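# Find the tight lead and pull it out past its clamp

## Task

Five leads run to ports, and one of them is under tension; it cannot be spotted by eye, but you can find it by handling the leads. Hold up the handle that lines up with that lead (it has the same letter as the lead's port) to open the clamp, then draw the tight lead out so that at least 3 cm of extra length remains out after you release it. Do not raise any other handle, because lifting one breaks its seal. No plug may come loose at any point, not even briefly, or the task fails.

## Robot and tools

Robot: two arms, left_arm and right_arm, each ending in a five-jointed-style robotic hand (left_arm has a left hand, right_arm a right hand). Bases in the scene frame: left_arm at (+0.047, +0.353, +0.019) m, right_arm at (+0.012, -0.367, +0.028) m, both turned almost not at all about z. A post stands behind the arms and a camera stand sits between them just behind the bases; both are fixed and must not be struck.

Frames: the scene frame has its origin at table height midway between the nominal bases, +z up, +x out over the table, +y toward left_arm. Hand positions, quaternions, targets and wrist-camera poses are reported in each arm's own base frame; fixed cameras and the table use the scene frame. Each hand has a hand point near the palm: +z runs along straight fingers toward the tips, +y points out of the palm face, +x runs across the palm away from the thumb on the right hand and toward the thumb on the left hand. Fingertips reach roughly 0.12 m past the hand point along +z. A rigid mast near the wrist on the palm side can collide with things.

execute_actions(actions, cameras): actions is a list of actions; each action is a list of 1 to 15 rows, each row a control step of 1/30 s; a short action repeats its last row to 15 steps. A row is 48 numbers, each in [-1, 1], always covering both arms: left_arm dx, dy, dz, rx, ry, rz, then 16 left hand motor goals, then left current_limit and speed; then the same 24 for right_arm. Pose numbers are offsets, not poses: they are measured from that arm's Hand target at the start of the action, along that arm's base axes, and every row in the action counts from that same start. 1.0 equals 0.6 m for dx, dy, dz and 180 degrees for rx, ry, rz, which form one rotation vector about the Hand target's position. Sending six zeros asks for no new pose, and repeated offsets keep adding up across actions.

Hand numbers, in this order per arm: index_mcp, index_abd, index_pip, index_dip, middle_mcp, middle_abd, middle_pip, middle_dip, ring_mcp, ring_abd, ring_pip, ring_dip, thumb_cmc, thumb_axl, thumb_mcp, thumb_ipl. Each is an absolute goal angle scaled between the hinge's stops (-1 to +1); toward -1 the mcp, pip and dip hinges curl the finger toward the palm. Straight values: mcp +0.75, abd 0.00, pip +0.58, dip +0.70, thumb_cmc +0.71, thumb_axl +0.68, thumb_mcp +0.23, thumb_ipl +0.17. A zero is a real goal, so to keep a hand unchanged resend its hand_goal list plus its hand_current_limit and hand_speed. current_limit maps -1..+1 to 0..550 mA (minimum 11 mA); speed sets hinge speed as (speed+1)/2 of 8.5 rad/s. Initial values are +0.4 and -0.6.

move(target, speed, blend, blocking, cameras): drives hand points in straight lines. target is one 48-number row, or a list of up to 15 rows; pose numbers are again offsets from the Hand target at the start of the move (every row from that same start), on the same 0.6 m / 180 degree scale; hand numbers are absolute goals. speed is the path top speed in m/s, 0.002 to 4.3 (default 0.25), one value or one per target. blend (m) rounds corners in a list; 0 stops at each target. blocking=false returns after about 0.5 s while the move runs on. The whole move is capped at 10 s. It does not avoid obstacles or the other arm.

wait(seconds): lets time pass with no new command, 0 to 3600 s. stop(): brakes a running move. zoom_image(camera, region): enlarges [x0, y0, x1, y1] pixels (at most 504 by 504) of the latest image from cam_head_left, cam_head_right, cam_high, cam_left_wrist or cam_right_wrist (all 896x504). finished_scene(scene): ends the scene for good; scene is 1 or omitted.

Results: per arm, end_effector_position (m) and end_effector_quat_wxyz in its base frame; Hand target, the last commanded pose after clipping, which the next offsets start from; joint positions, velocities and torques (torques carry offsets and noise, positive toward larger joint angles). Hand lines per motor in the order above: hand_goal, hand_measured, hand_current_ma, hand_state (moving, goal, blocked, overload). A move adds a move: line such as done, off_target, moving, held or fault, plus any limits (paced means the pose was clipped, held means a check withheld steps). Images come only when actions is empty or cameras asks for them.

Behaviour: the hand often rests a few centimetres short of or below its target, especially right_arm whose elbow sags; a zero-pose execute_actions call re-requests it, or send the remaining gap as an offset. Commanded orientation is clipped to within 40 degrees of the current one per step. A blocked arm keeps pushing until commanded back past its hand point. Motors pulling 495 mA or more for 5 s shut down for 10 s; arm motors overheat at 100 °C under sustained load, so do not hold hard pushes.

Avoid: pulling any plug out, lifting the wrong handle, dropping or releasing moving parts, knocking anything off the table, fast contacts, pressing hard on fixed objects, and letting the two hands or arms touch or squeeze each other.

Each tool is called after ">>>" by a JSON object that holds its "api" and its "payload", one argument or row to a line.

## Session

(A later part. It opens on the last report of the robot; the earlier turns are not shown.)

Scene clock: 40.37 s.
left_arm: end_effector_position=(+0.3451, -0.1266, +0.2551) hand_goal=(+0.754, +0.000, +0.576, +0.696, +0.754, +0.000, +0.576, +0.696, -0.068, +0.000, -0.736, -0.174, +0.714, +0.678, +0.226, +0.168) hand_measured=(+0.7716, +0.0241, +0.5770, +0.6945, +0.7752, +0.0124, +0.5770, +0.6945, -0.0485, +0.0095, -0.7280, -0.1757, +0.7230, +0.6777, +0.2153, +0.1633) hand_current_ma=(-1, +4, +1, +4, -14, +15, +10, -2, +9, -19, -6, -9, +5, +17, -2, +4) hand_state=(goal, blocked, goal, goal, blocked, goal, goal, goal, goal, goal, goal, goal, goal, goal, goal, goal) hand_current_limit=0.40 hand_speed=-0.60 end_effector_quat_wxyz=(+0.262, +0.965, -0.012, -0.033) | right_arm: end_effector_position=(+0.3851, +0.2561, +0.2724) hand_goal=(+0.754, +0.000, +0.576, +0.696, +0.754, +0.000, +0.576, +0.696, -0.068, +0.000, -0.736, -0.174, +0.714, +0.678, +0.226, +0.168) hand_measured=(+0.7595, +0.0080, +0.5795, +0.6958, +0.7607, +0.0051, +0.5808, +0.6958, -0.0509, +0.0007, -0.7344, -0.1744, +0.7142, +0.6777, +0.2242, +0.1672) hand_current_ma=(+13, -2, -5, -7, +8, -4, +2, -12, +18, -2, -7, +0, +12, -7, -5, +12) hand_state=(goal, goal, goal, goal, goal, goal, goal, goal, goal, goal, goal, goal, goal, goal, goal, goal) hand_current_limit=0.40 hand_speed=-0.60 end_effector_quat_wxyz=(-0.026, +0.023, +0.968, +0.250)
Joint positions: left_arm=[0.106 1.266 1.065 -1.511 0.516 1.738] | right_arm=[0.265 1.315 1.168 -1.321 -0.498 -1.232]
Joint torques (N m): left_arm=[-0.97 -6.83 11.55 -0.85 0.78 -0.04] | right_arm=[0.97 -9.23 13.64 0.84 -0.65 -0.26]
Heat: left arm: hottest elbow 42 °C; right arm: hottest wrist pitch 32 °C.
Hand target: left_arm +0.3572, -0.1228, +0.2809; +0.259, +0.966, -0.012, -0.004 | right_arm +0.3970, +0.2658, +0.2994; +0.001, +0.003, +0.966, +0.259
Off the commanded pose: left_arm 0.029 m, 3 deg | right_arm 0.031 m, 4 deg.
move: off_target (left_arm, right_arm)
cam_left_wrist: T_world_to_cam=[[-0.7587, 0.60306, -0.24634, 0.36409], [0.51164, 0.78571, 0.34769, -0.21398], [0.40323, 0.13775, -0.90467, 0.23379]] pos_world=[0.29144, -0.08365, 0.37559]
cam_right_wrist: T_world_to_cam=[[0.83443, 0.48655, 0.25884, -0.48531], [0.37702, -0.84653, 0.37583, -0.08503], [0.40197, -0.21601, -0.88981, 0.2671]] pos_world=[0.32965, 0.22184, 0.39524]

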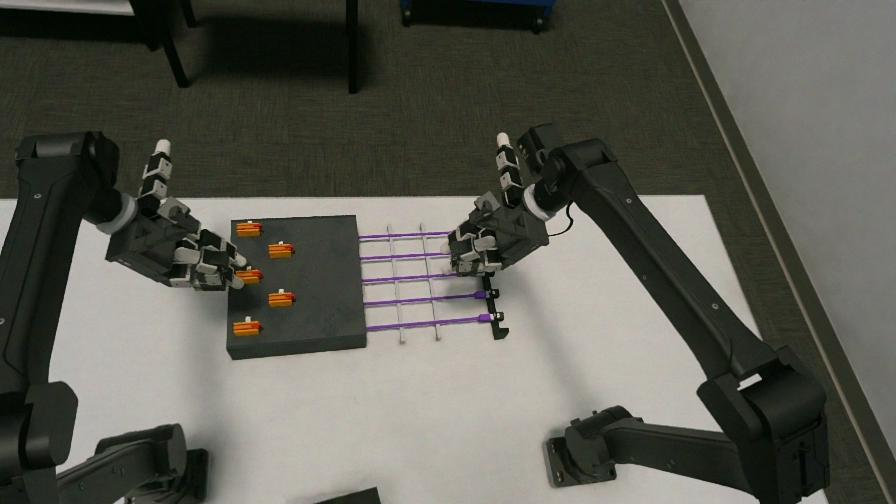

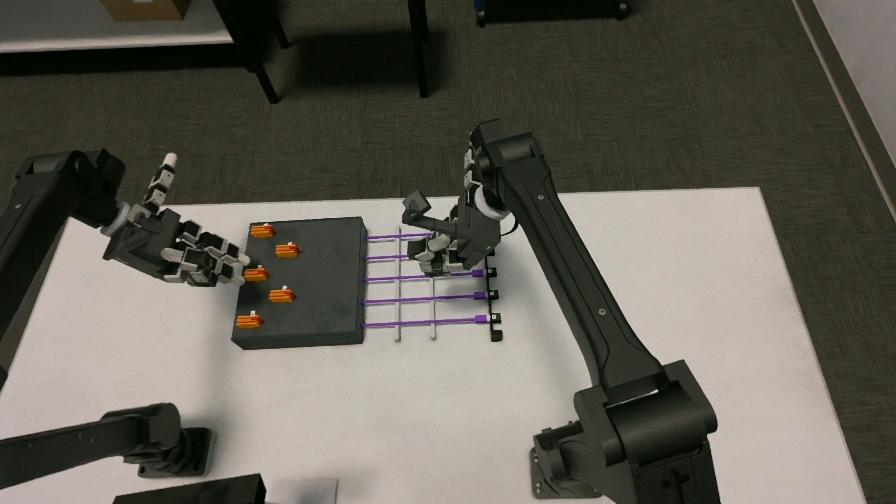

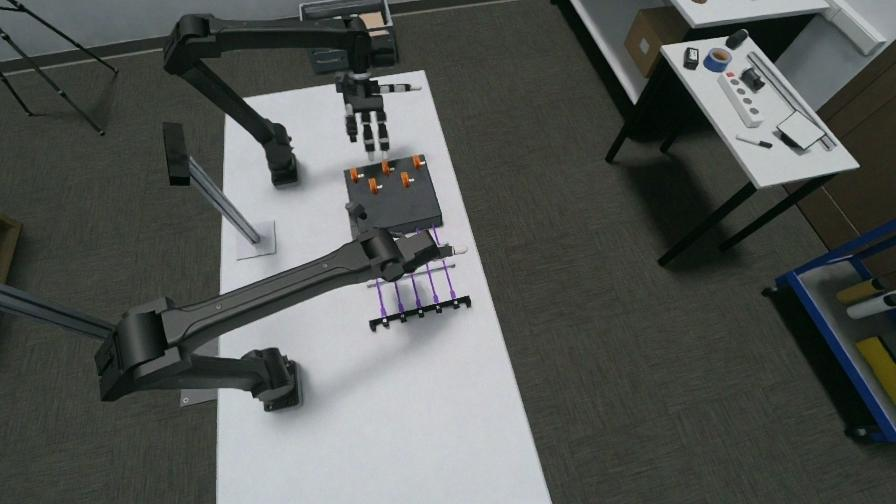

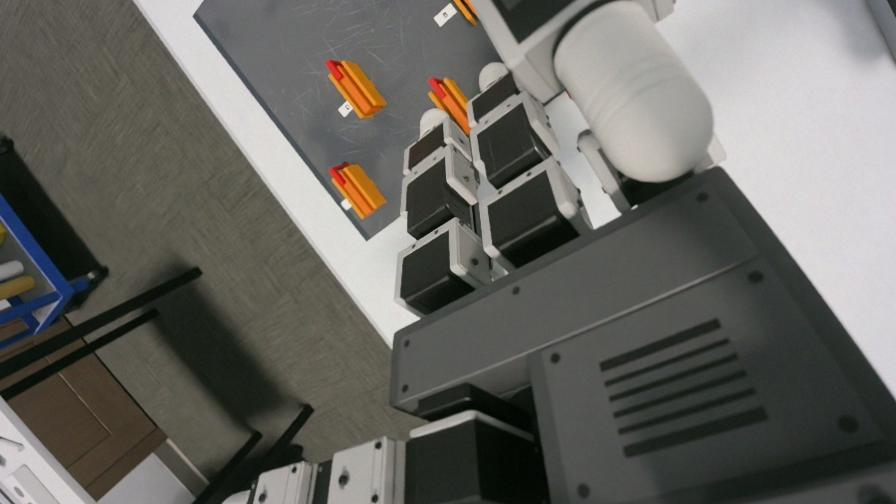

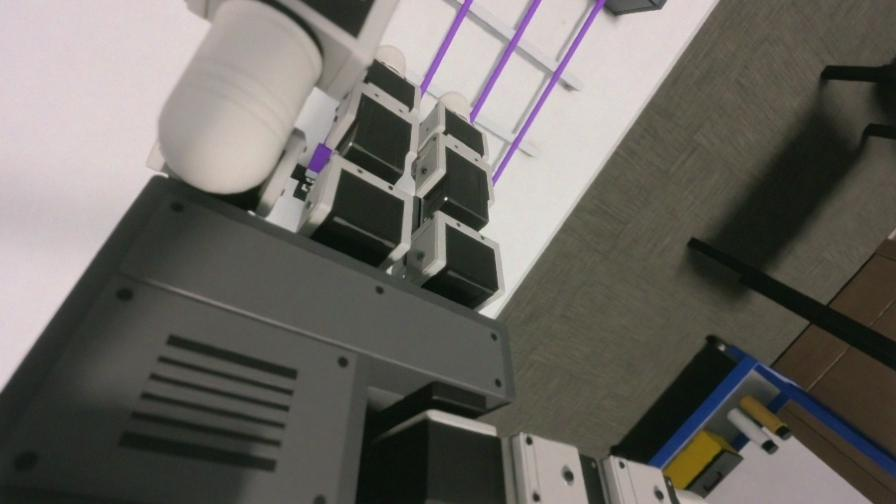

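>>> {"api": "move", "payload": {
  "target": [0, 0, 0, 0, 0, 0, 0.754, 0, 0.576, 0.696, 0.754, 0, 0.576, 0.696, -0.068, 0, -0.737, -0.174, 0.714, 0.678, 0.226, 0.168, 0.4, -0.6, 0.037, 0.02, -0.133, 0, 0, 0, 0.754, 0, 0.576, 0.696, 0.754, 0, 0.576, 0.696, -0.068, 0, -0.737, -0.174, 0.714, 0.678, 0.226, 0.168, 0.4, -0.6],
  "cameras": ["cam_right_wrist", "cam_head_right", "cam_head_left"]
}}

>>> {"api": "zoom_image", "payload": {
  "camera": "cam_right_wrist",
  "region": [330, 0, 630, 240]
}}

Scene clock: 44.37 s.
left_arm: end_effector_position=(+0.3451, -0.1266, +0.2551) hand_goal=(+0.754, +0.000, +0.576, +0.696, +0.754, +0.000, +0.576, +0.696, -0.068, +0.000, -0.736, -0.174, +0.714, +0.678, +0.226, +0.168) hand_measured=(+0.7716, +0.0241, +0.5770, +0.6945, +0.7752, +0.0139, +0.5782, +0.6945, -0.0485, +0.0109, -0.7280, -0.1757, +0.7230, +0.6767, +0.2153, +0.1633) hand_current_ma=(+8, +9, -4, -1, -13, +10, -2, +3, +5, -10, +1, -1, +4, +7, +8, +3) hand_state=(goal, blocked, goal, goal, blocked, goal, goal, goal, goal, goal, goal, goal, goal, goal, goal, goal) hand_current_limit=0.40 hand_speed=-0.60 end_effector_quat_wxyz=(+0.262, +0.965, -0.012, -0.033) | right_arm: end_effector_position=(+0.4217, +0.2725, +0.2158) hand_goal=(+0.754, +0.000, +0.576, +0.696, +0.754, +0.000, +0.576, +0.696, -0.068, +0.000, -0.736, -0.174, +0.714, +0.678, +0.226, +0.168) hand_measured=(+0.7595, +0.0051, +0.5795, +0.6958, +0.7607, +0.0051, +0.5795, +0.6958, -0.0509, +0.0007, -0.7344, -0.1744, +0.7154, +0.6777, +0.2242, +0.1681) hand_current_ma=(+9, -4, -8, -9, +7, -8, +3, -12, +19, -3, -5, -4, +11, -5, -5, +11) hand_state=(goal, goal, goal, goal, goal, goal, goal, goal, goal, goal, goal, goal, goal, goal, goal, goal) hand_current_limit=0.40 hand_speed=-0.60 end_effector_quat_wxyz=(-0.006, +0.011, +0.967, +0.256)
Joint positions: left_arm=[0.106 1.266 1.065 -1.511 0.516 1.738] | right_arm=[0.278 1.438 1.127 -1.111 -0.498 -1.232]
Joint torques (N m): left_arm=[-0.5 -6.3 11.69 -0.75 0.83 -0.03] | right_arm=[1.03 -11.75 8.55 1.36 -0.55 -0.1]
Heat: left arm: hottest elbow 43 °C; right arm: hottest wrist pitch 32 °C.
Hand target: left_arm +0.3572, -0.1228, +0.2809; +0.259, +0.966, -0.012, -0.004 | right_arm +0.4192, +0.2778, +0.2197; +0.001, +0.003, +0.966, +0.259
Off the commanded pose: left_arm 0.029 m, 3 deg | right_arm 0.007 m, 1 deg.
move: done
cam_right_wrist: T_world_to_cam=[[0.81538, 0.49399, 0.30187, -0.51244], [0.37144, -0.84636, 0.38171, -0.06257], [0.44405, -0.19911, -0.8736, 0.17971]] pos_world=[0.36127, 0.23596, 0.33557]
Images, in order (width x height): cam_head_left 896x504, cam_head_right 896x504, cam_right_wrist 896x504.

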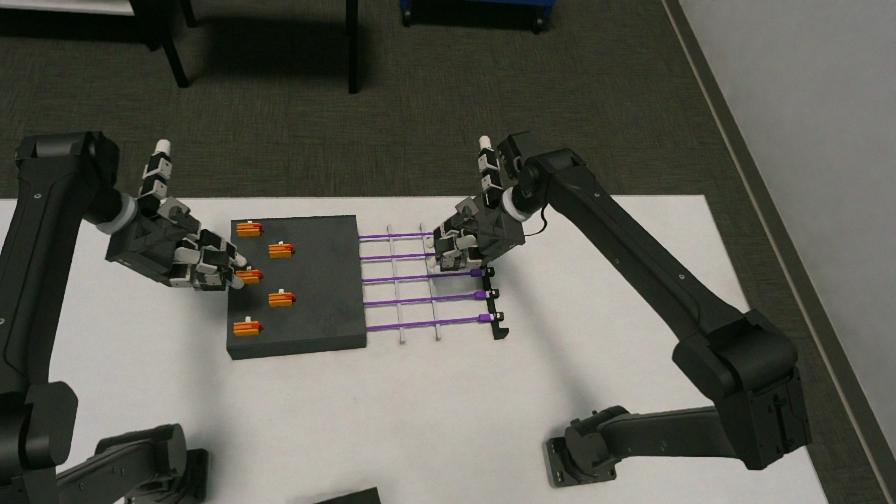

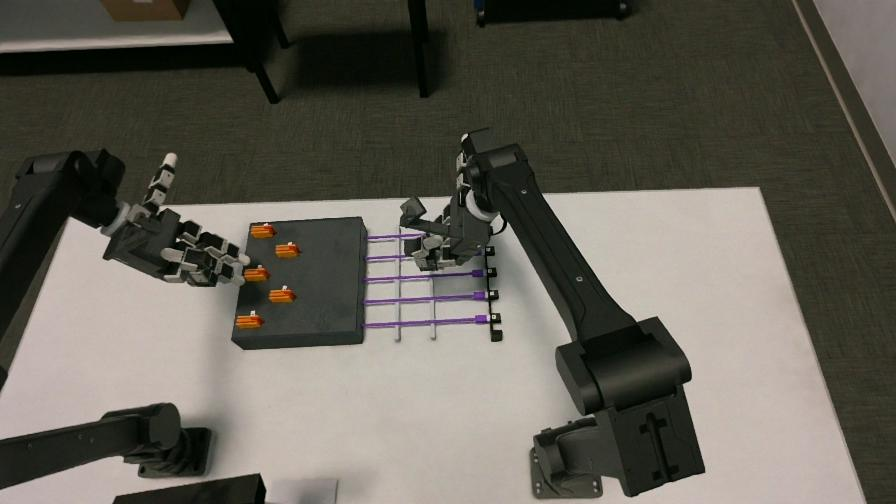

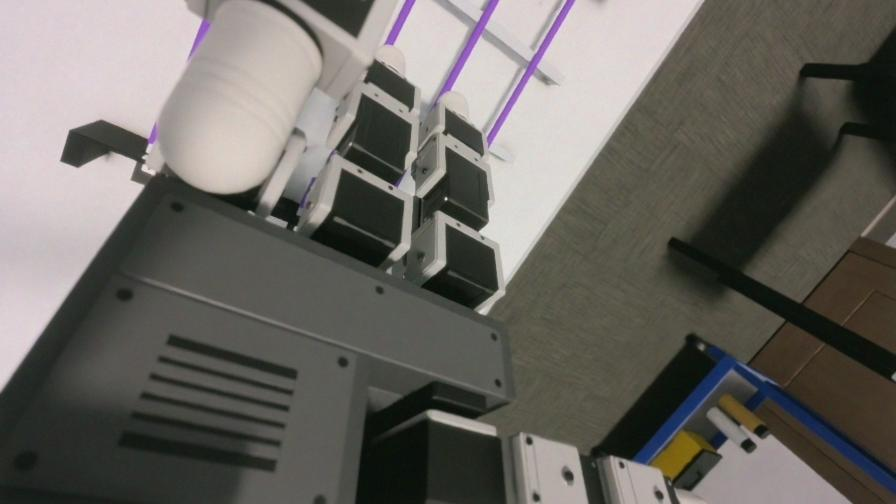

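Scaled by 1.680 from the camera's image (finer frame: 1280x720).

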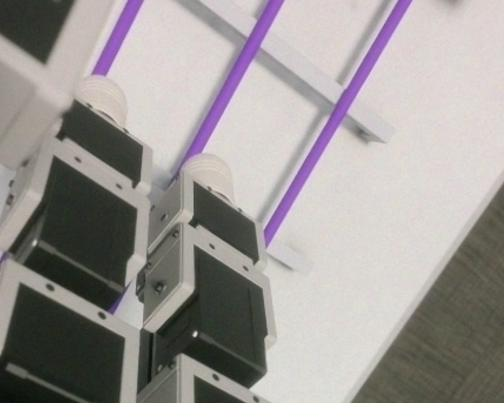

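>>> {"api": "move", "payload": {
  "target": [0, 0, 0, 0, 0, 0, 0.754, 0, 0.576, 0.696, 0.754, 0, 0.576, 0.696, -0.068, 0, -0.737, -0.174, 0.714, 0.678, 0.226, 0.168, 0.4, -0.6, -0.041, -0.003, -0.05, 0, 0, 0, 0.754, 0, 0.576, 0.696, 0.754, 0, 0.576, 0.696, -0.068, 0, -0.737, -0.174, 0.714, 0.678, 0.226, 0.168, 0.4, -0.6],
  "cameras": ["cam_right_wrist", "cam_high"]
}}

>>> {"api": "zoom_image", "payload": {
  "camera": "cam_right_wrist",
  "region": [330, 0, 630, 240]
}}

Scene clock: 45.73 s.
left_arm: end_effector_position=(+0.3451, -0.1266, +0.2551) hand_goal=(+0.754, +0.000, +0.576, +0.696, +0.754, +0.000, +0.576, +0.696, -0.068, +0.000, -0.736, -0.174, +0.714, +0.678, +0.226, +0.168) hand_measured=(+0.7703, +0.0241, +0.5757, +0.6945, +0.7752, +0.0139, +0.5782, +0.6945, -0.0485, +0.0109, -0.7280, -0.1757, +0.7230, +0.6767, +0.2163, +0.1633) hand_current_ma=(+7, +3, -2, +2, -13, +9, -11, +6, +3, -5, -8, -1, +12, +5, -4, +8) hand_state=(goal, blocked, goal, goal, blocked, goal, goal, goal, goal, goal, goal, goal, goal, goal, goal, goal) hand_current_limit=0.40 hand_speed=-0.60 end_effector_quat_wxyz=(+0.262, +0.965, -0.012, -0.033) | right_arm: end_effector_position=(+0.3954, +0.2722, +0.1834) hand_goal=(+0.754, +0.000, +0.576, +0.696, +0.754, +0.000, +0.576, +0.696, -0.068, +0.000, -0.736, -0.174, +0.714, +0.678, +0.226, +0.168) hand_measured=(+0.7595, +0.0036, +0.5795, +0.6958, +0.7595, -0.0023, +0.5795, +0.6958, -0.0509, -0.0008, -0.7344, -0.1744, +0.7154, +0.6777, +0.2232, +0.1681) hand_current_ma=(+8, -1, -11, -6, +7, +1, +1, -8, +21, -3, -4, -1, +10, -11, -6, +6) hand_state=(goal, goal, goal, goal, goal, goal, goal, goal, goal, goal, goal, goal, goal, goal, goal, goal) hand_current_limit=0.40 hand_speed=-0.60 end_effector_quat_wxyz=(-0.008, +0.004, +0.967, +0.256)
Joint positions: left_arm=[0.106 1.266 1.065 -1.511 0.516 1.738] | right_arm=[0.293 1.41 1.008 -1.02 -0.498 -1.232]
Joint torques (N m): left_arm=[-0.91 -6.42 11.52 -0.94 0.8 -0.07] | right_arm=[0.85 -11.75 8.21 1.39 -0.5 0.02]
Heat: left arm: hottest elbow 43 °C; right arm: hottest wrist pitch 32 °C.
Hand target: left_arm +0.3572, -0.1228, +0.2809; +0.259, +0.966, -0.012, -0.004 | right_arm +0.3946, +0.2760, +0.1897; +0.001, +0.003, +0.966, +0.259
Off the commanded pose: left_arm 0.029 m, 3 deg | right_arm 0.007 m, 1 deg.
move: done
cam_right_wrist: T_world_to_cam=[[0.808, 0.50608, 0.30171, -0.4815], [0.38408, -0.84074, 0.38164, -0.04724], [0.4468, -0.19248, -0.87368, 0.16009]] pos_world=[0.33567, 0.23477, 0.30317]
Images, in order (width x height): cam_high 896x504, cam_right_wrist 896x504.

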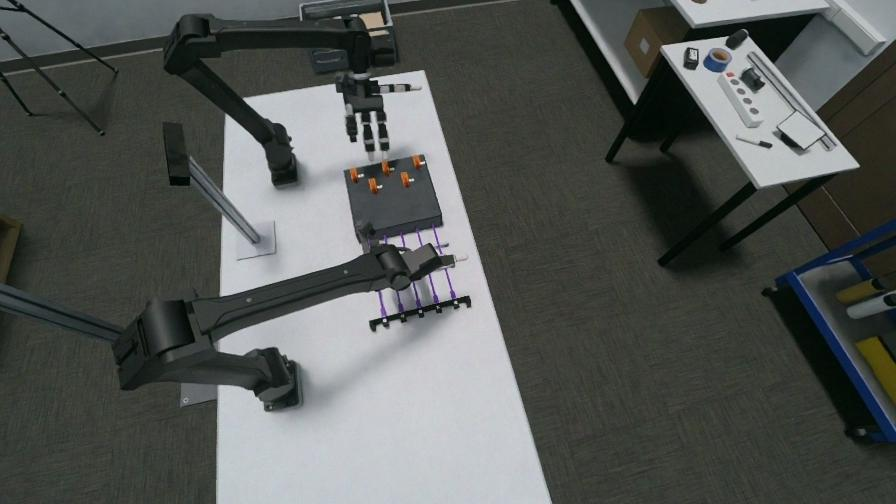

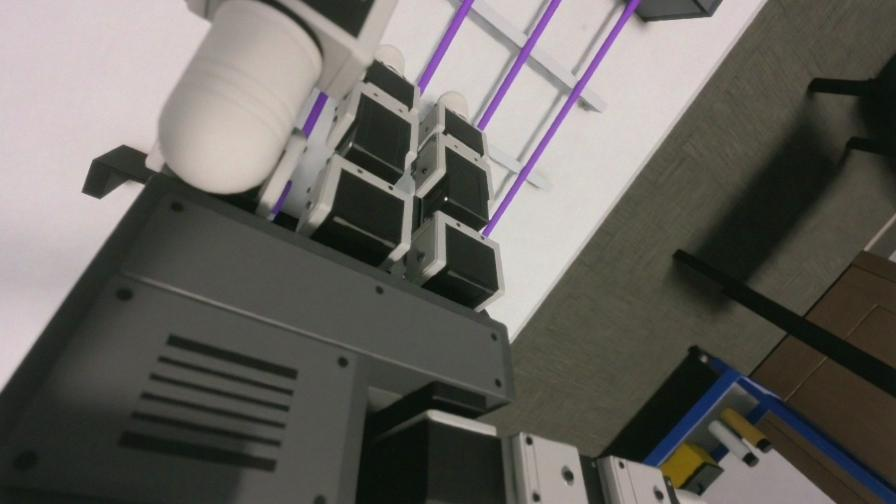

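Scaled by 1.680 from the camera's image (finer frame: 1280x720).

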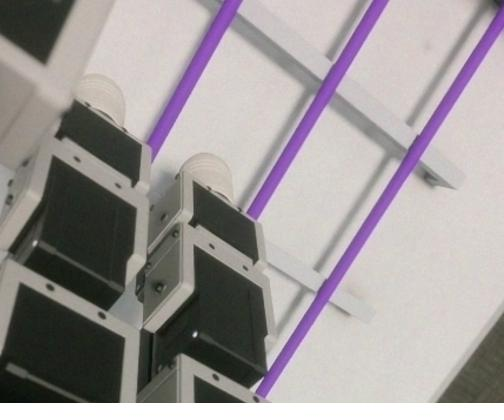

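>>> {"api": "move", "payload": {
  "target": [0, 0, 0, 0, 0, 0, 0.754, 0, 0.576, 0.696, 0.754, 0, 0.576, 0.696, -0.068, 0, -0.737, -0.174, 0.714, 0.678, 0.226, 0.168, 0.4, -0.6, 0, 0, -0.037, 0, 0, 0, 0.754, 0, 0.576, 0.696, 0.754, 0, 0.576, 0.696, -0.068, 0, -0.737, -0.174, 0.714, 0.678, 0.226, 0.168, 0.4, -0.6],
  "cameras": ["cam_right_wrist", "cam_head_left"],
  "speed": 0.1
}}

>>> {"api": "zoom_image", "payload": {
  "camera": "cam_right_wrist",
  "region": [350, 0, 550, 150]
}}

>>> {"api": "zoom_image", "payload": {
  "camera": "cam_head_left",
  "region": [350, 200, 530, 360]
}}

Scene clock: 47.20 s.
left_arm: end_effector_position=(+0.3451, -0.1266, +0.2551) hand_goal=(+0.754, +0.000, +0.576, +0.696, +0.754, +0.000, +0.576, +0.696, -0.068, +0.000, -0.736, -0.174, +0.714, +0.678, +0.226, +0.168) hand_measured=(+0.7716, +0.0241, +0.5757, +0.6945, +0.7752, +0.0139, +0.5782, +0.6945, -0.0485, +0.0109, -0.7280, -0.1757, +0.7242, +0.6767, +0.2153, +0.1633) hand_current_ma=(+3, +14, -2, -8, -16, +6, -4, +12, -4, -8, -1, -3, +10, +3, -4, +10) hand_state=(goal, blocked, goal, goal, blocked, goal, goal, goal, goal, goal, goal, goal, goal, goal, goal, goal) hand_current_limit=0.40 hand_speed=-0.60 end_effector_quat_wxyz=(+0.262, +0.965, -0.012, -0.033) | right_arm: end_effector_position=(+0.3961, +0.2724, +0.1730) hand_goal=(+0.754, +0.000, +0.576, +0.696, +0.754, +0.000, +0.576, +0.696, -0.068, +0.000, -0.736, -0.174, +0.714, +0.678, +0.226, +0.168) hand_measured=(+0.7595, +0.0036, +0.5808, +0.6958, +0.7595, -0.0023, +0.5808, +0.6958, -0.0497, +0.0007, -0.7344, -0.1757, +0.7167, +0.6767, +0.2242, +0.1681) hand_current_ma=(+11, +0, -7, -7, +9, -3, +0, -8, +20, -4, -3, -2, +8, -6, -7, +8) hand_state=(goal, goal, goal, goal, goal, goal, goal, goal, goal, goal, goal, goal, goal, goal, goal, goal) hand_current_limit=0.40 hand_speed=-0.60 end_effector_quat_wxyz=(+0.004, +0.001, +0.966, +0.260)
Joint positions: left_arm=[0.106 1.266 1.065 -1.511 0.516 1.738] | right_arm=[0.293 1.413 0.975 -0.957 -0.498 -1.231]
Joint torques (N m): left_arm=[-1.14 -7 11.43 -0.91 0.77 0.01] | right_arm=[0.91 -9.93 7.73 1.44 -0.48 0.06]
Heat: left arm: hottest elbow 43 °C; right arm: hottest wrist pitch 32 °C.
Hand target: left_arm +0.3572, -0.1228, +0.2809; +0.259, +0.966, -0.012, -0.004 | right_arm +0.3945, +0.2760, +0.1674; +0.001, +0.003, +0.966, +0.259
Off the commanded pose: left_arm 0.029 m, 3 deg | right_arm 0.007 m, 1 deg.
move: done
cam_right_wrist: T_world_to_cam=[[0.80008, 0.50335, 0.32635, -0.47928], [0.37396, -0.84387, 0.38477, -0.03908], [0.46907, -0.1858, -0.86339, 0.13834]] pos_world=[0.33318, 0.23398, 0.29089]
Images, in order (width x height): cam_head_left 896x504, cam_right_wrist 896x504.

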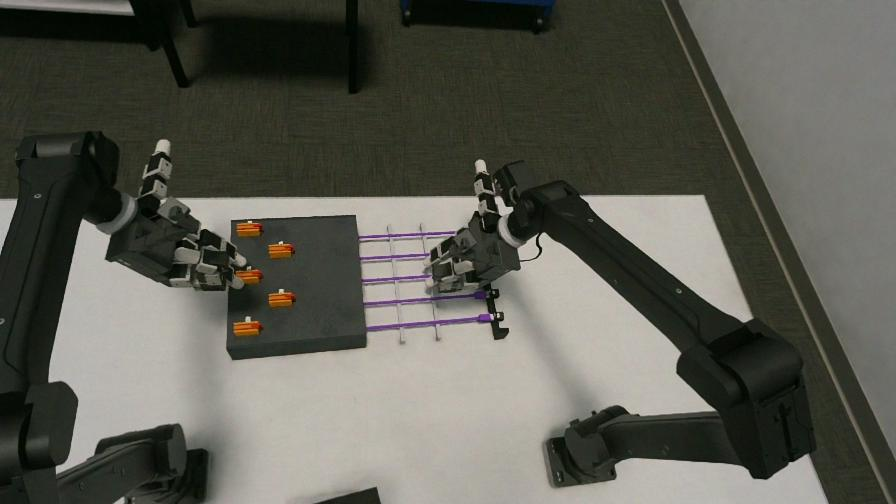

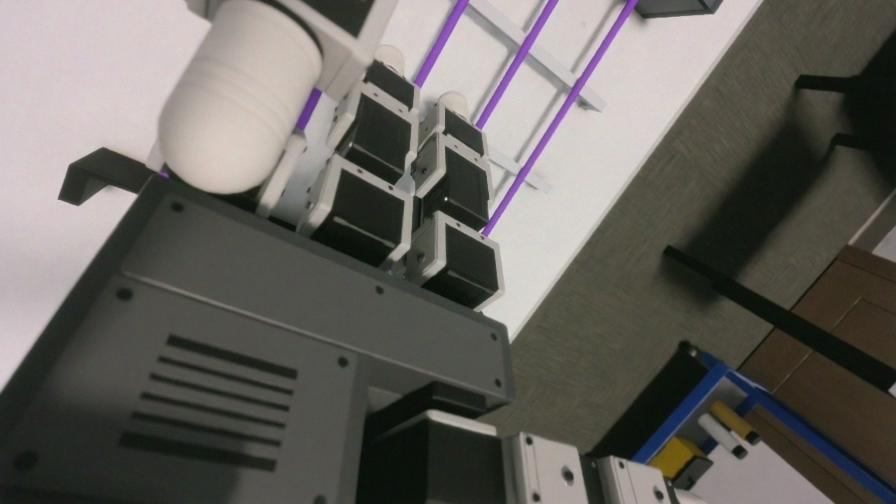

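Scaled by 2.520 from the camera's image (finer frame: 1280x720).

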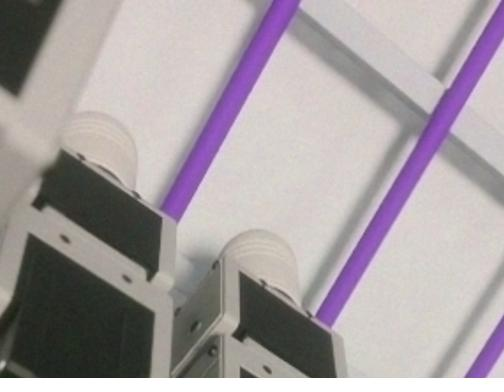

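Scaled by 2.800 from the camera's image (finer frame: 1280x720).

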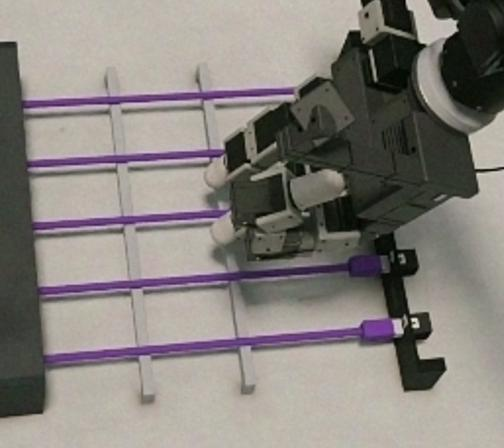

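>>> {"api": "move", "payload": {
  "target": [0, 0, 0, 0, 0, 0, 0.754, 0, 0.576, 0.696, 0.754, 0, 0.576, 0.696, -0.068, 0, -0.737, -0.174, 0.714, 0.678, 0.226, 0.168, 0.4, -0.6, 0, 0.045, 0, 0, 0, 0, 0.754, 0, 0.576, 0.696, 0.754, 0, 0.576, 0.696, -0.068, 0, -0.737, -0.174, 0.714, 0.678, 0.226, 0.168, 0.4, -0.6],
  "cameras": ["cam_right_wrist", "cam_head_left", "cam_head_right"],
  "speed": 0.1
}}

>>> {"api": "zoom_image", "payload": {
  "camera": "cam_right_wrist",
  "region": [350, 0, 550, 150]
}}

>>> {"api": "zoom_image", "payload": {
  "camera": "cam_head_left",
  "region": [350, 200, 530, 360]
}}

>>> {"api": "zoom_image", "payload": {
  "camera": "cam_head_right",
  "region": [350, 200, 530, 360]
}}

Scene clock: 49.87 s.
left_arm: end_effector_position=(+0.3451, -0.1266, +0.2551) hand_goal=(+0.754, +0.000, +0.576, +0.696, +0.754, +0.000, +0.576, +0.696, -0.068, +0.000, -0.736, -0.174, +0.714, +0.678, +0.226, +0.168) hand_measured=(+0.7703, +0.0241, +0.5757, +0.6945, +0.7752, +0.0139, +0.5770, +0.6958, -0.0485, +0.0109, -0.7280, -0.1757, +0.7230, +0.6777, +0.2163, +0.1633) hand_current_ma=(+6, +6, -8, -2, -2, +13, -6, -3, +4, -12, -6, -9, +9, +14, +4, +2) hand_state=(goal, blocked, goal, goal, blocked, goal, goal, goal, goal, goal, goal, goal, goal, goal, goal, goal) hand_current_limit=0.40 hand_speed=-0.60 end_effector_quat_wxyz=(+0.262, +0.965, -0.012, -0.033) | right_arm: end_effector_position=(+0.3892, +0.2998, +0.1662) hand_goal=(+0.754, +0.000, +0.576, +0.696, +0.754, +0.000, +0.576, +0.696, -0.068, +0.000, -0.736, -0.174, +0.714, +0.678, +0.226, +0.168) hand_measured=(+0.7607, +0.0021, +0.5795, +0.6958, +0.7607, -0.0023, +0.5795, +0.6958, -0.0497, +0.0007, -0.7344, -0.1744, +0.7167, +0.6777, +0.2232, +0.1681) hand_current_ma=(+7, -2, -7, -9, +7, -4, +7, -10, +20, -1, -7, +0, +12, -3, -7, +6) hand_state=(goal, goal, goal, goal, goal, goal, goal, goal, goal, goal, goal, goal, goal, goal, goal, goal) hand_current_limit=0.40 hand_speed=-0.60 end_effector_quat_wxyz=(-0.004, +0.000, +0.966, +0.258)
Joint positions: left_arm=[0.106 1.266 1.065 -1.511 0.516 1.738] | right_arm=[0.364 1.43 0.975 -0.922 -0.487 -1.16]
Joint torques (N m): left_arm=[-0.62 -6.53 11.66 -0.96 0.81 -0.03] | right_arm=[0.5 -10.17 8.92 1.5 -0.42 0.07]
Heat: left arm: hottest elbow 43 °C; right arm: hottest wrist pitch 32 °C.
Hand target: left_arm +0.3572, -0.1228, +0.2809; +0.259, +0.966, -0.012, -0.004 | right_arm +0.3946, +0.3029, +0.1675; +0.001, +0.003, +0.966, +0.259
Off the commanded pose: left_arm 0.029 m, 3 deg | right_arm 0.006 m, 1 deg.
move: done
cam_right_wrist: T_world_to_cam=[[0.80172, 0.50996, 0.31173, -0.48567], [0.38532, -0.83969, 0.38267, -0.01609], [0.45691, -0.18668, -0.8697, 0.14686]] pos_world=[0.32847, 0.26158, 0.28528]
Images, in order (width x height): cam_head_left 896x504, cam_head_right 896x504, cam_right_wrist 896x504.

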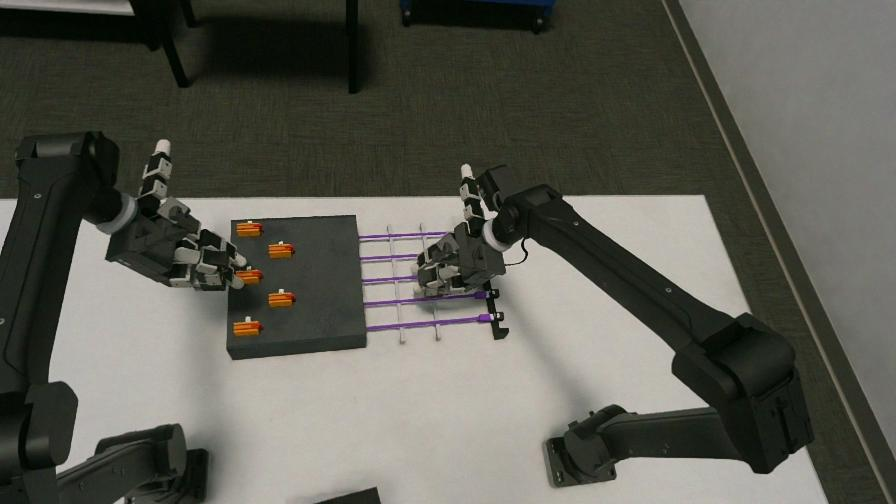

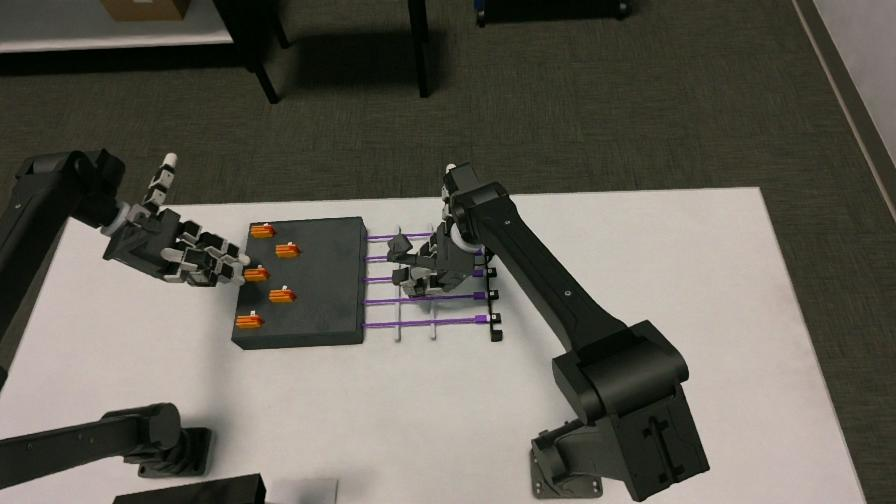

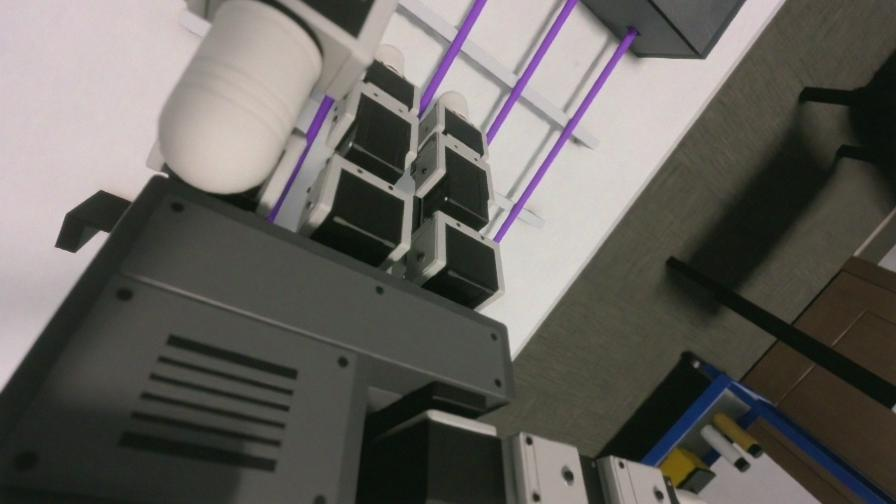

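Scaled by 2.520 from the camera's image (finer frame: 1280x720).

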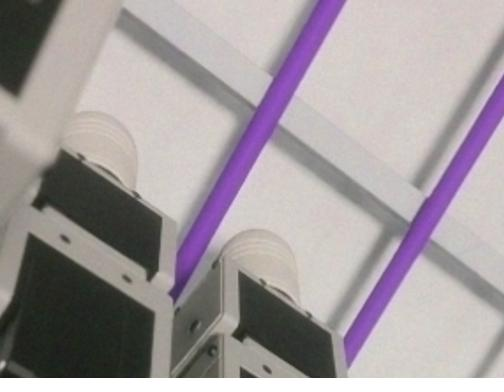

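Scaled by 2.800 from the camera's image (finer frame: 1280x720).

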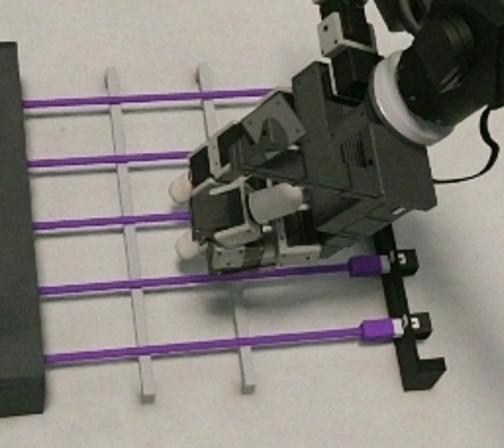

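Scaled by 2.800 from the camera's image (finer frame: 1280x720).

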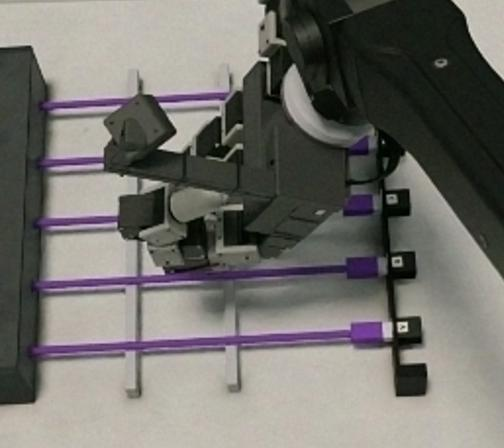

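>>> {"api": "move", "payload": {
  "target": [0, 0, 0, 0, 0, 0, 0.754, 0, 0.576, 0.696, 0.754, 0, 0.576, 0.696, -0.068, 0, -0.737, -0.174, 0.714, 0.678, 0.226, 0.168, 0.4, -0.6, 0.004, 0, -0.025, 0, 0, 0, 0.754, 0, 0.576, 0.696, 0.754, 0, 0.576, 0.696, -0.068, 0, -0.737, -0.174, 0.714, 0.678, 0.226, 0.168, 0.4, -0.6],
  "cameras": ["cam_right_wrist", "cam_head_left"],
  "speed": 0.05
}}

>>> {"api": "zoom_image", "payload": {
  "camera": "cam_right_wrist",
  "region": [350, 0, 550, 150]
}}

>>> {"api": "zoom_image", "payload": {
  "camera": "cam_head_left",
  "region": [390, 230, 460, 300]
}}

Scene clock: 51.33 s.
left_arm: end_effector_position=(+0.3451, -0.1266, +0.2551) hand_goal=(+0.754, +0.000, +0.576, +0.696, +0.754, +0.000, +0.576, +0.696, -0.068, +0.000, -0.736, -0.174, +0.714, +0.678, +0.226, +0.168) hand_measured=(+0.7716, +0.0241, +0.5757, +0.6945, +0.7752, +0.0139, +0.5782, +0.6945, -0.0485, +0.0109, -0.7280, -0.1770, +0.7230, +0.6777, +0.2153, +0.1633) hand_current_ma=(+6, +5, +0, -2, -1, +14, -10, +3, -2, -2, +3, +2, +16, +9, -1, +5) hand_state=(goal, blocked, goal, goal, blocked, goal, goal, goal, goal, goal, goal, goal, goal, goal, goal, goal) hand_current_limit=0.40 hand_speed=-0.60 end_effector_quat_wxyz=(+0.262, +0.965, -0.012, -0.033) | right_arm: end_effector_position=(+0.3970, +0.3027, +0.1577) hand_goal=(+0.754, +0.000, +0.576, +0.696, +0.754, +0.000, +0.576, +0.696, -0.068, +0.000, -0.736, -0.174, +0.714, +0.678, +0.226, +0.168) hand_measured=(+0.7595, +0.0007, +0.5795, +0.6958, +0.7595, -0.0037, +0.5795, +0.6958, -0.0509, -0.0008, -0.7344, -0.1744, +0.7167, +0.6777, +0.2232, +0.1681) hand_current_ma=(+10, -4, -8, -10, +11, -6, +4, -10, +20, -5, -3, -3, +9, -8, -8, +9) hand_state=(goal, goal, goal, goal, goal, goal, goal, goal, goal, goal, goal, goal, goal, goal, goal, goal) hand_current_limit=0.40 hand_speed=-0.60 end_effector_quat_wxyz=(+0.002, -0.002, +0.966, +0.260)
Joint positions: left_arm=[0.106 1.266 1.065 -1.511 0.516 1.738] | right_arm=[0.364 1.457 0.975 -0.881 -0.487 -1.159]
Joint torques (N m): left_arm=[-1.14 -6.48 11.64 -0.91 0.74 -0.02] | right_arm=[0.32 -10.64 7.58 1.51 -0.43 0.04]
Heat: left arm: hottest elbow 43 °C; right arm: hottest wrist pitch 32 °C.
Hand target: left_arm +0.3572, -0.1228, +0.2809; +0.259, +0.966, -0.012, -0.004 | right_arm +0.3970, +0.3029, +0.1523; +0.001, +0.003, +0.966, +0.259
Off the commanded pose: left_arm 0.029 m, 3 deg | right_arm 0.005 m, 1 deg.
move: done
cam_right_wrist: T_world_to_cam=[[0.79801, 0.50781, 0.32451, -0.49057], [0.37982, -0.84187, 0.38339, -0.0107], [0.46789, -0.18269, -0.8647, 0.13009]] pos_world=[0.33468, 0.26388, 0.27579]
Images, in order (width x height): cam_head_left 896x504, cam_right_wrist 896x504.

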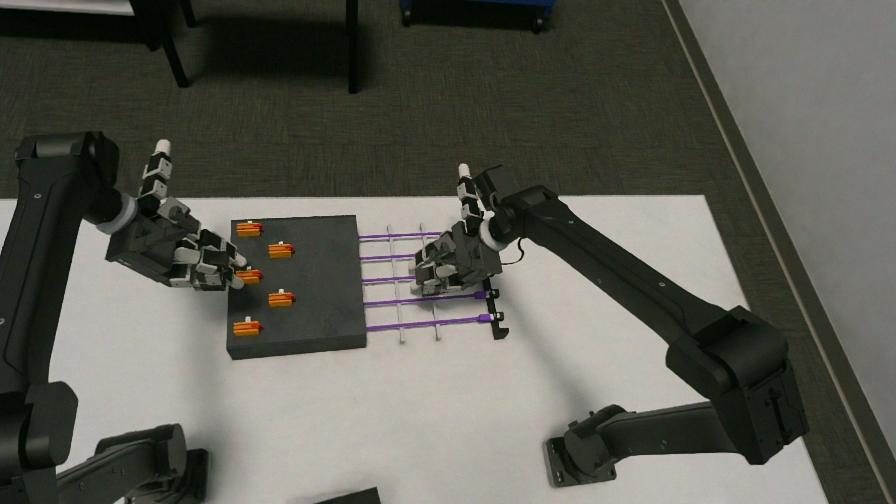

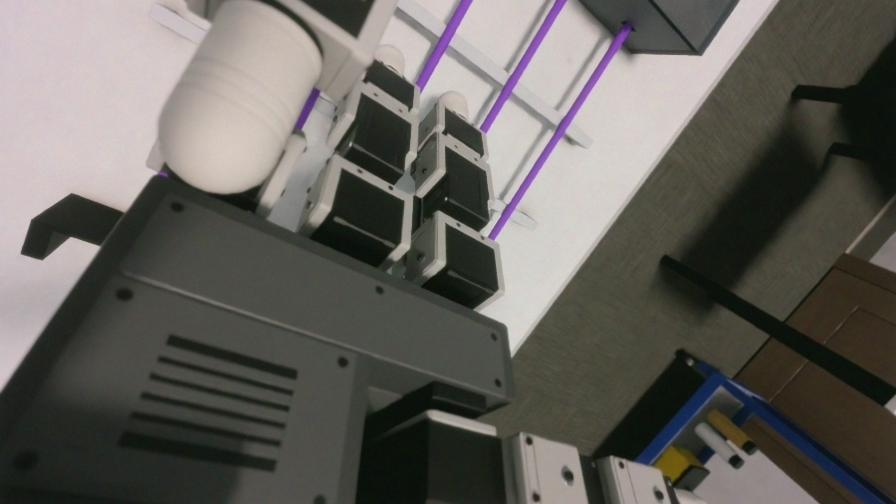

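Scaled by 2.520 from the camera's image (finer frame: 1280x720).

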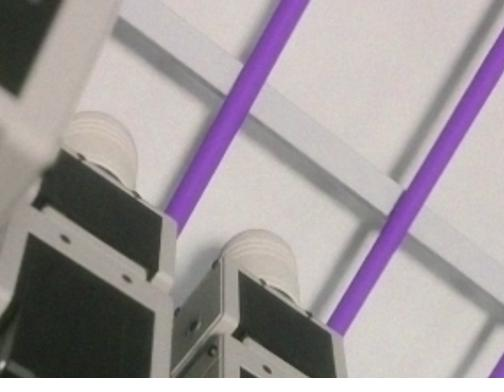

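Scaled by 7.200 from the camera's image (finer frame: 1280x720).

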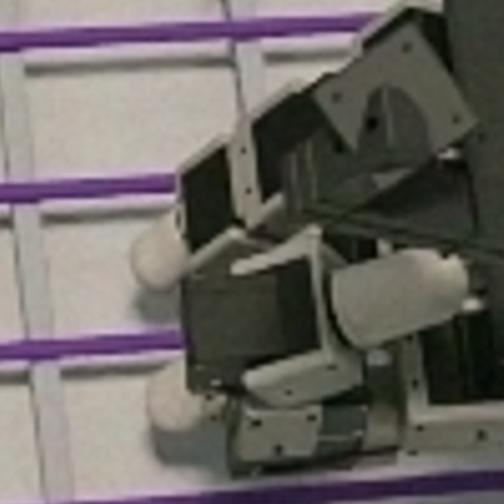

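>>> {"api": "move", "payload": {
  "target": [0, 0, 0, 0, 0, 0, 0.754, 0, 0.576, 0.696, 0.754, 0, 0.576, 0.696, -0.068, 0, -0.737, -0.174, 0.714, 0.678, 0.226, 0.168, 0.4, -0.6, -0.004, 0, -0.023, 0, 0, 0, 0.754, 0, 0.576, 0.696, 0.754, 0, 0.576, 0.696, -0.068, 0, -0.737, -0.174, 0.714, 0.678, 0.226, 0.168, 0.4, -0.6],
  "cameras": ["cam_right_wrist", "cam_head_left"],
  "speed": 0.05
}}

>>> {"api": "zoom_image", "payload": {
  "camera": "cam_right_wrist",
  "region": [350, 0, 550, 150]
}}

>>> {"api": "zoom_image", "payload": {
  "camera": "cam_head_left",
  "region": [390, 230, 460, 300]
}}

Scene clock: 52.87 s.
left_arm: end_effector_position=(+0.3451, -0.1266, +0.2551) hand_goal=(+0.754, +0.000, +0.576, +0.696, +0.754, +0.000, +0.576, +0.696, -0.068, +0.000, -0.736, -0.174, +0.714, +0.678, +0.226, +0.168) hand_measured=(+0.7716, +0.0241, +0.5770, +0.6945, +0.7752, +0.0139, +0.5782, +0.6945, -0.0485, +0.0109, -0.7280, -0.1770, +0.7230, +0.6767, +0.2153, +0.1633) hand_current_ma=(+11, +14, -7, -6, -16, +13, -7, +7, +0, -9, +3, -2, +14, +2, +8, +2) hand_state=(goal, blocked, goal, goal, blocked, goal, goal, goal, goal, goal, goal, goal, goal, goal, goal, goal) hand_current_limit=0.40 hand_speed=-0.60 end_effector_quat_wxyz=(+0.262, +0.965, -0.012, -0.033) | right_arm: end_effector_position=(+0.3950, +0.3019, +0.1438) hand_goal=(+0.754, +0.000, +0.576, +0.696, +0.754, +0.000, +0.576, +0.696, -0.068, +0.000, -0.736, -0.174, +0.714, +0.678, +0.226, +0.168) hand_measured=(+0.7595, +0.0021, +0.5795, +0.6958, +0.7595, -0.0037, +0.5808, +0.6958, -0.0497, +0.0007, -0.7344, -0.1744, +0.7167, +0.6777, +0.2232, +0.1672) hand_current_ma=(+10, -5, -8, -8, +8, -4, +6, -8, +21, -4, -5, +0, +11, -8, -8, +7) hand_state=(goal, goal, goal, goal, goal, goal, goal, goal, goal, goal, goal, goal, goal, goal, goal, goal) hand_current_limit=0.40 hand_speed=-0.60 end_effector_quat_wxyz=(+0.003, -0.002, +0.966, +0.260)
Joint positions: left_arm=[0.106 1.266 1.065 -1.511 0.516 1.738] | right_arm=[0.364 1.471 0.948 -0.84 -0.487 -1.159]
Joint torques (N m): left_arm=[-0.62 -6.77 11.37 -0.7 0.81 -0.04] | right_arm=[0.44 -10.75 7.45 1.52 -0.42 0.06]
Heat: left arm: hottest elbow 43 °C; right arm: hottest wrist pitch 32 °C.
Hand target: left_arm +0.3572, -0.1228, +0.2809; +0.259, +0.966, -0.012, -0.004 | right_arm +0.3946, +0.3029, +0.1385; +0.001, +0.003, +0.966, +0.259
Off the commanded pose: left_arm 0.029 m, 3 deg | right_arm 0.005 m, 1 deg.
move: done
cam_right_wrist: T_world_to_cam=[[0.79775, 0.50778, 0.32521, -0.48407], [0.37941, -0.84187, 0.3838, -0.00522], [0.46867, -0.18279, -0.86426, 0.11855]] pos_world=[0.33258, 0.26308, 0.26189]
Images, in order (width x height): cam_head_left 896x504, cam_right_wrist 896x504.

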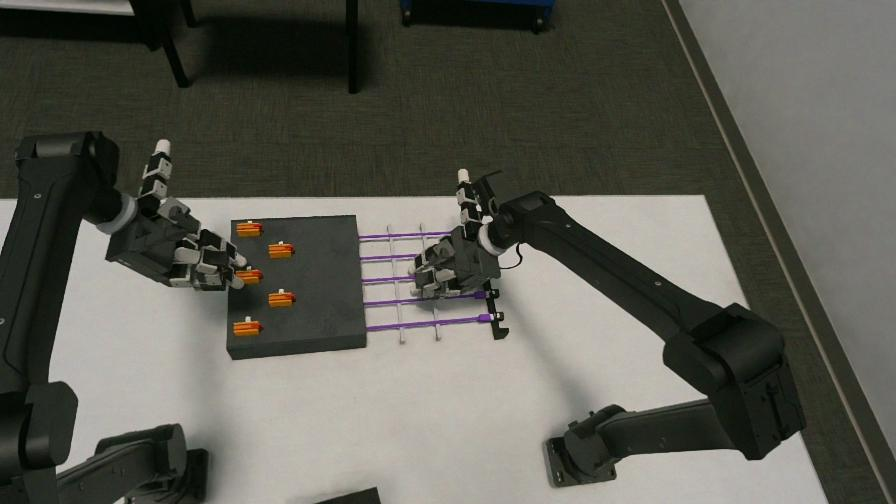

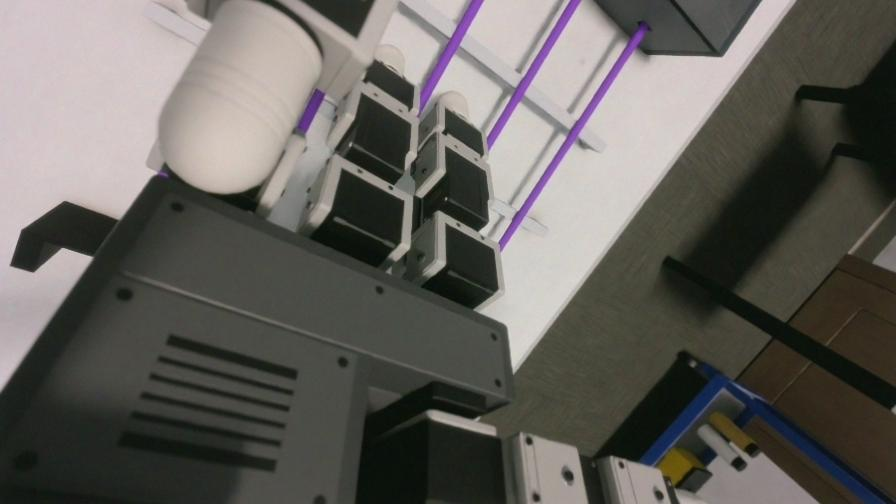

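Scaled by 2.520 from the camera's image (finer frame: 1280x720).

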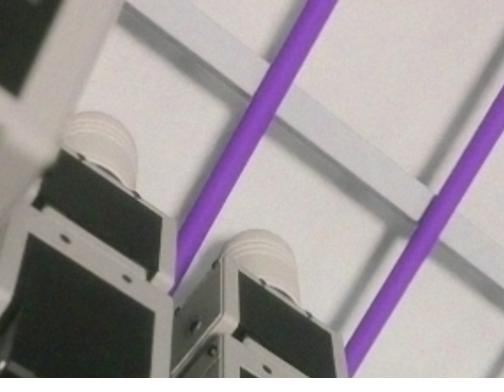

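Scaled by 7.200 from the camera's image (finer frame: 1280x720).

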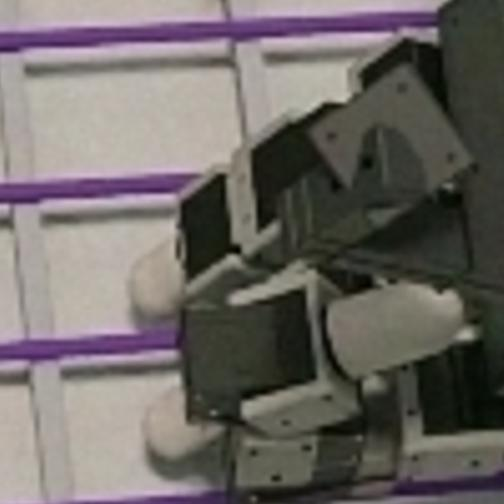

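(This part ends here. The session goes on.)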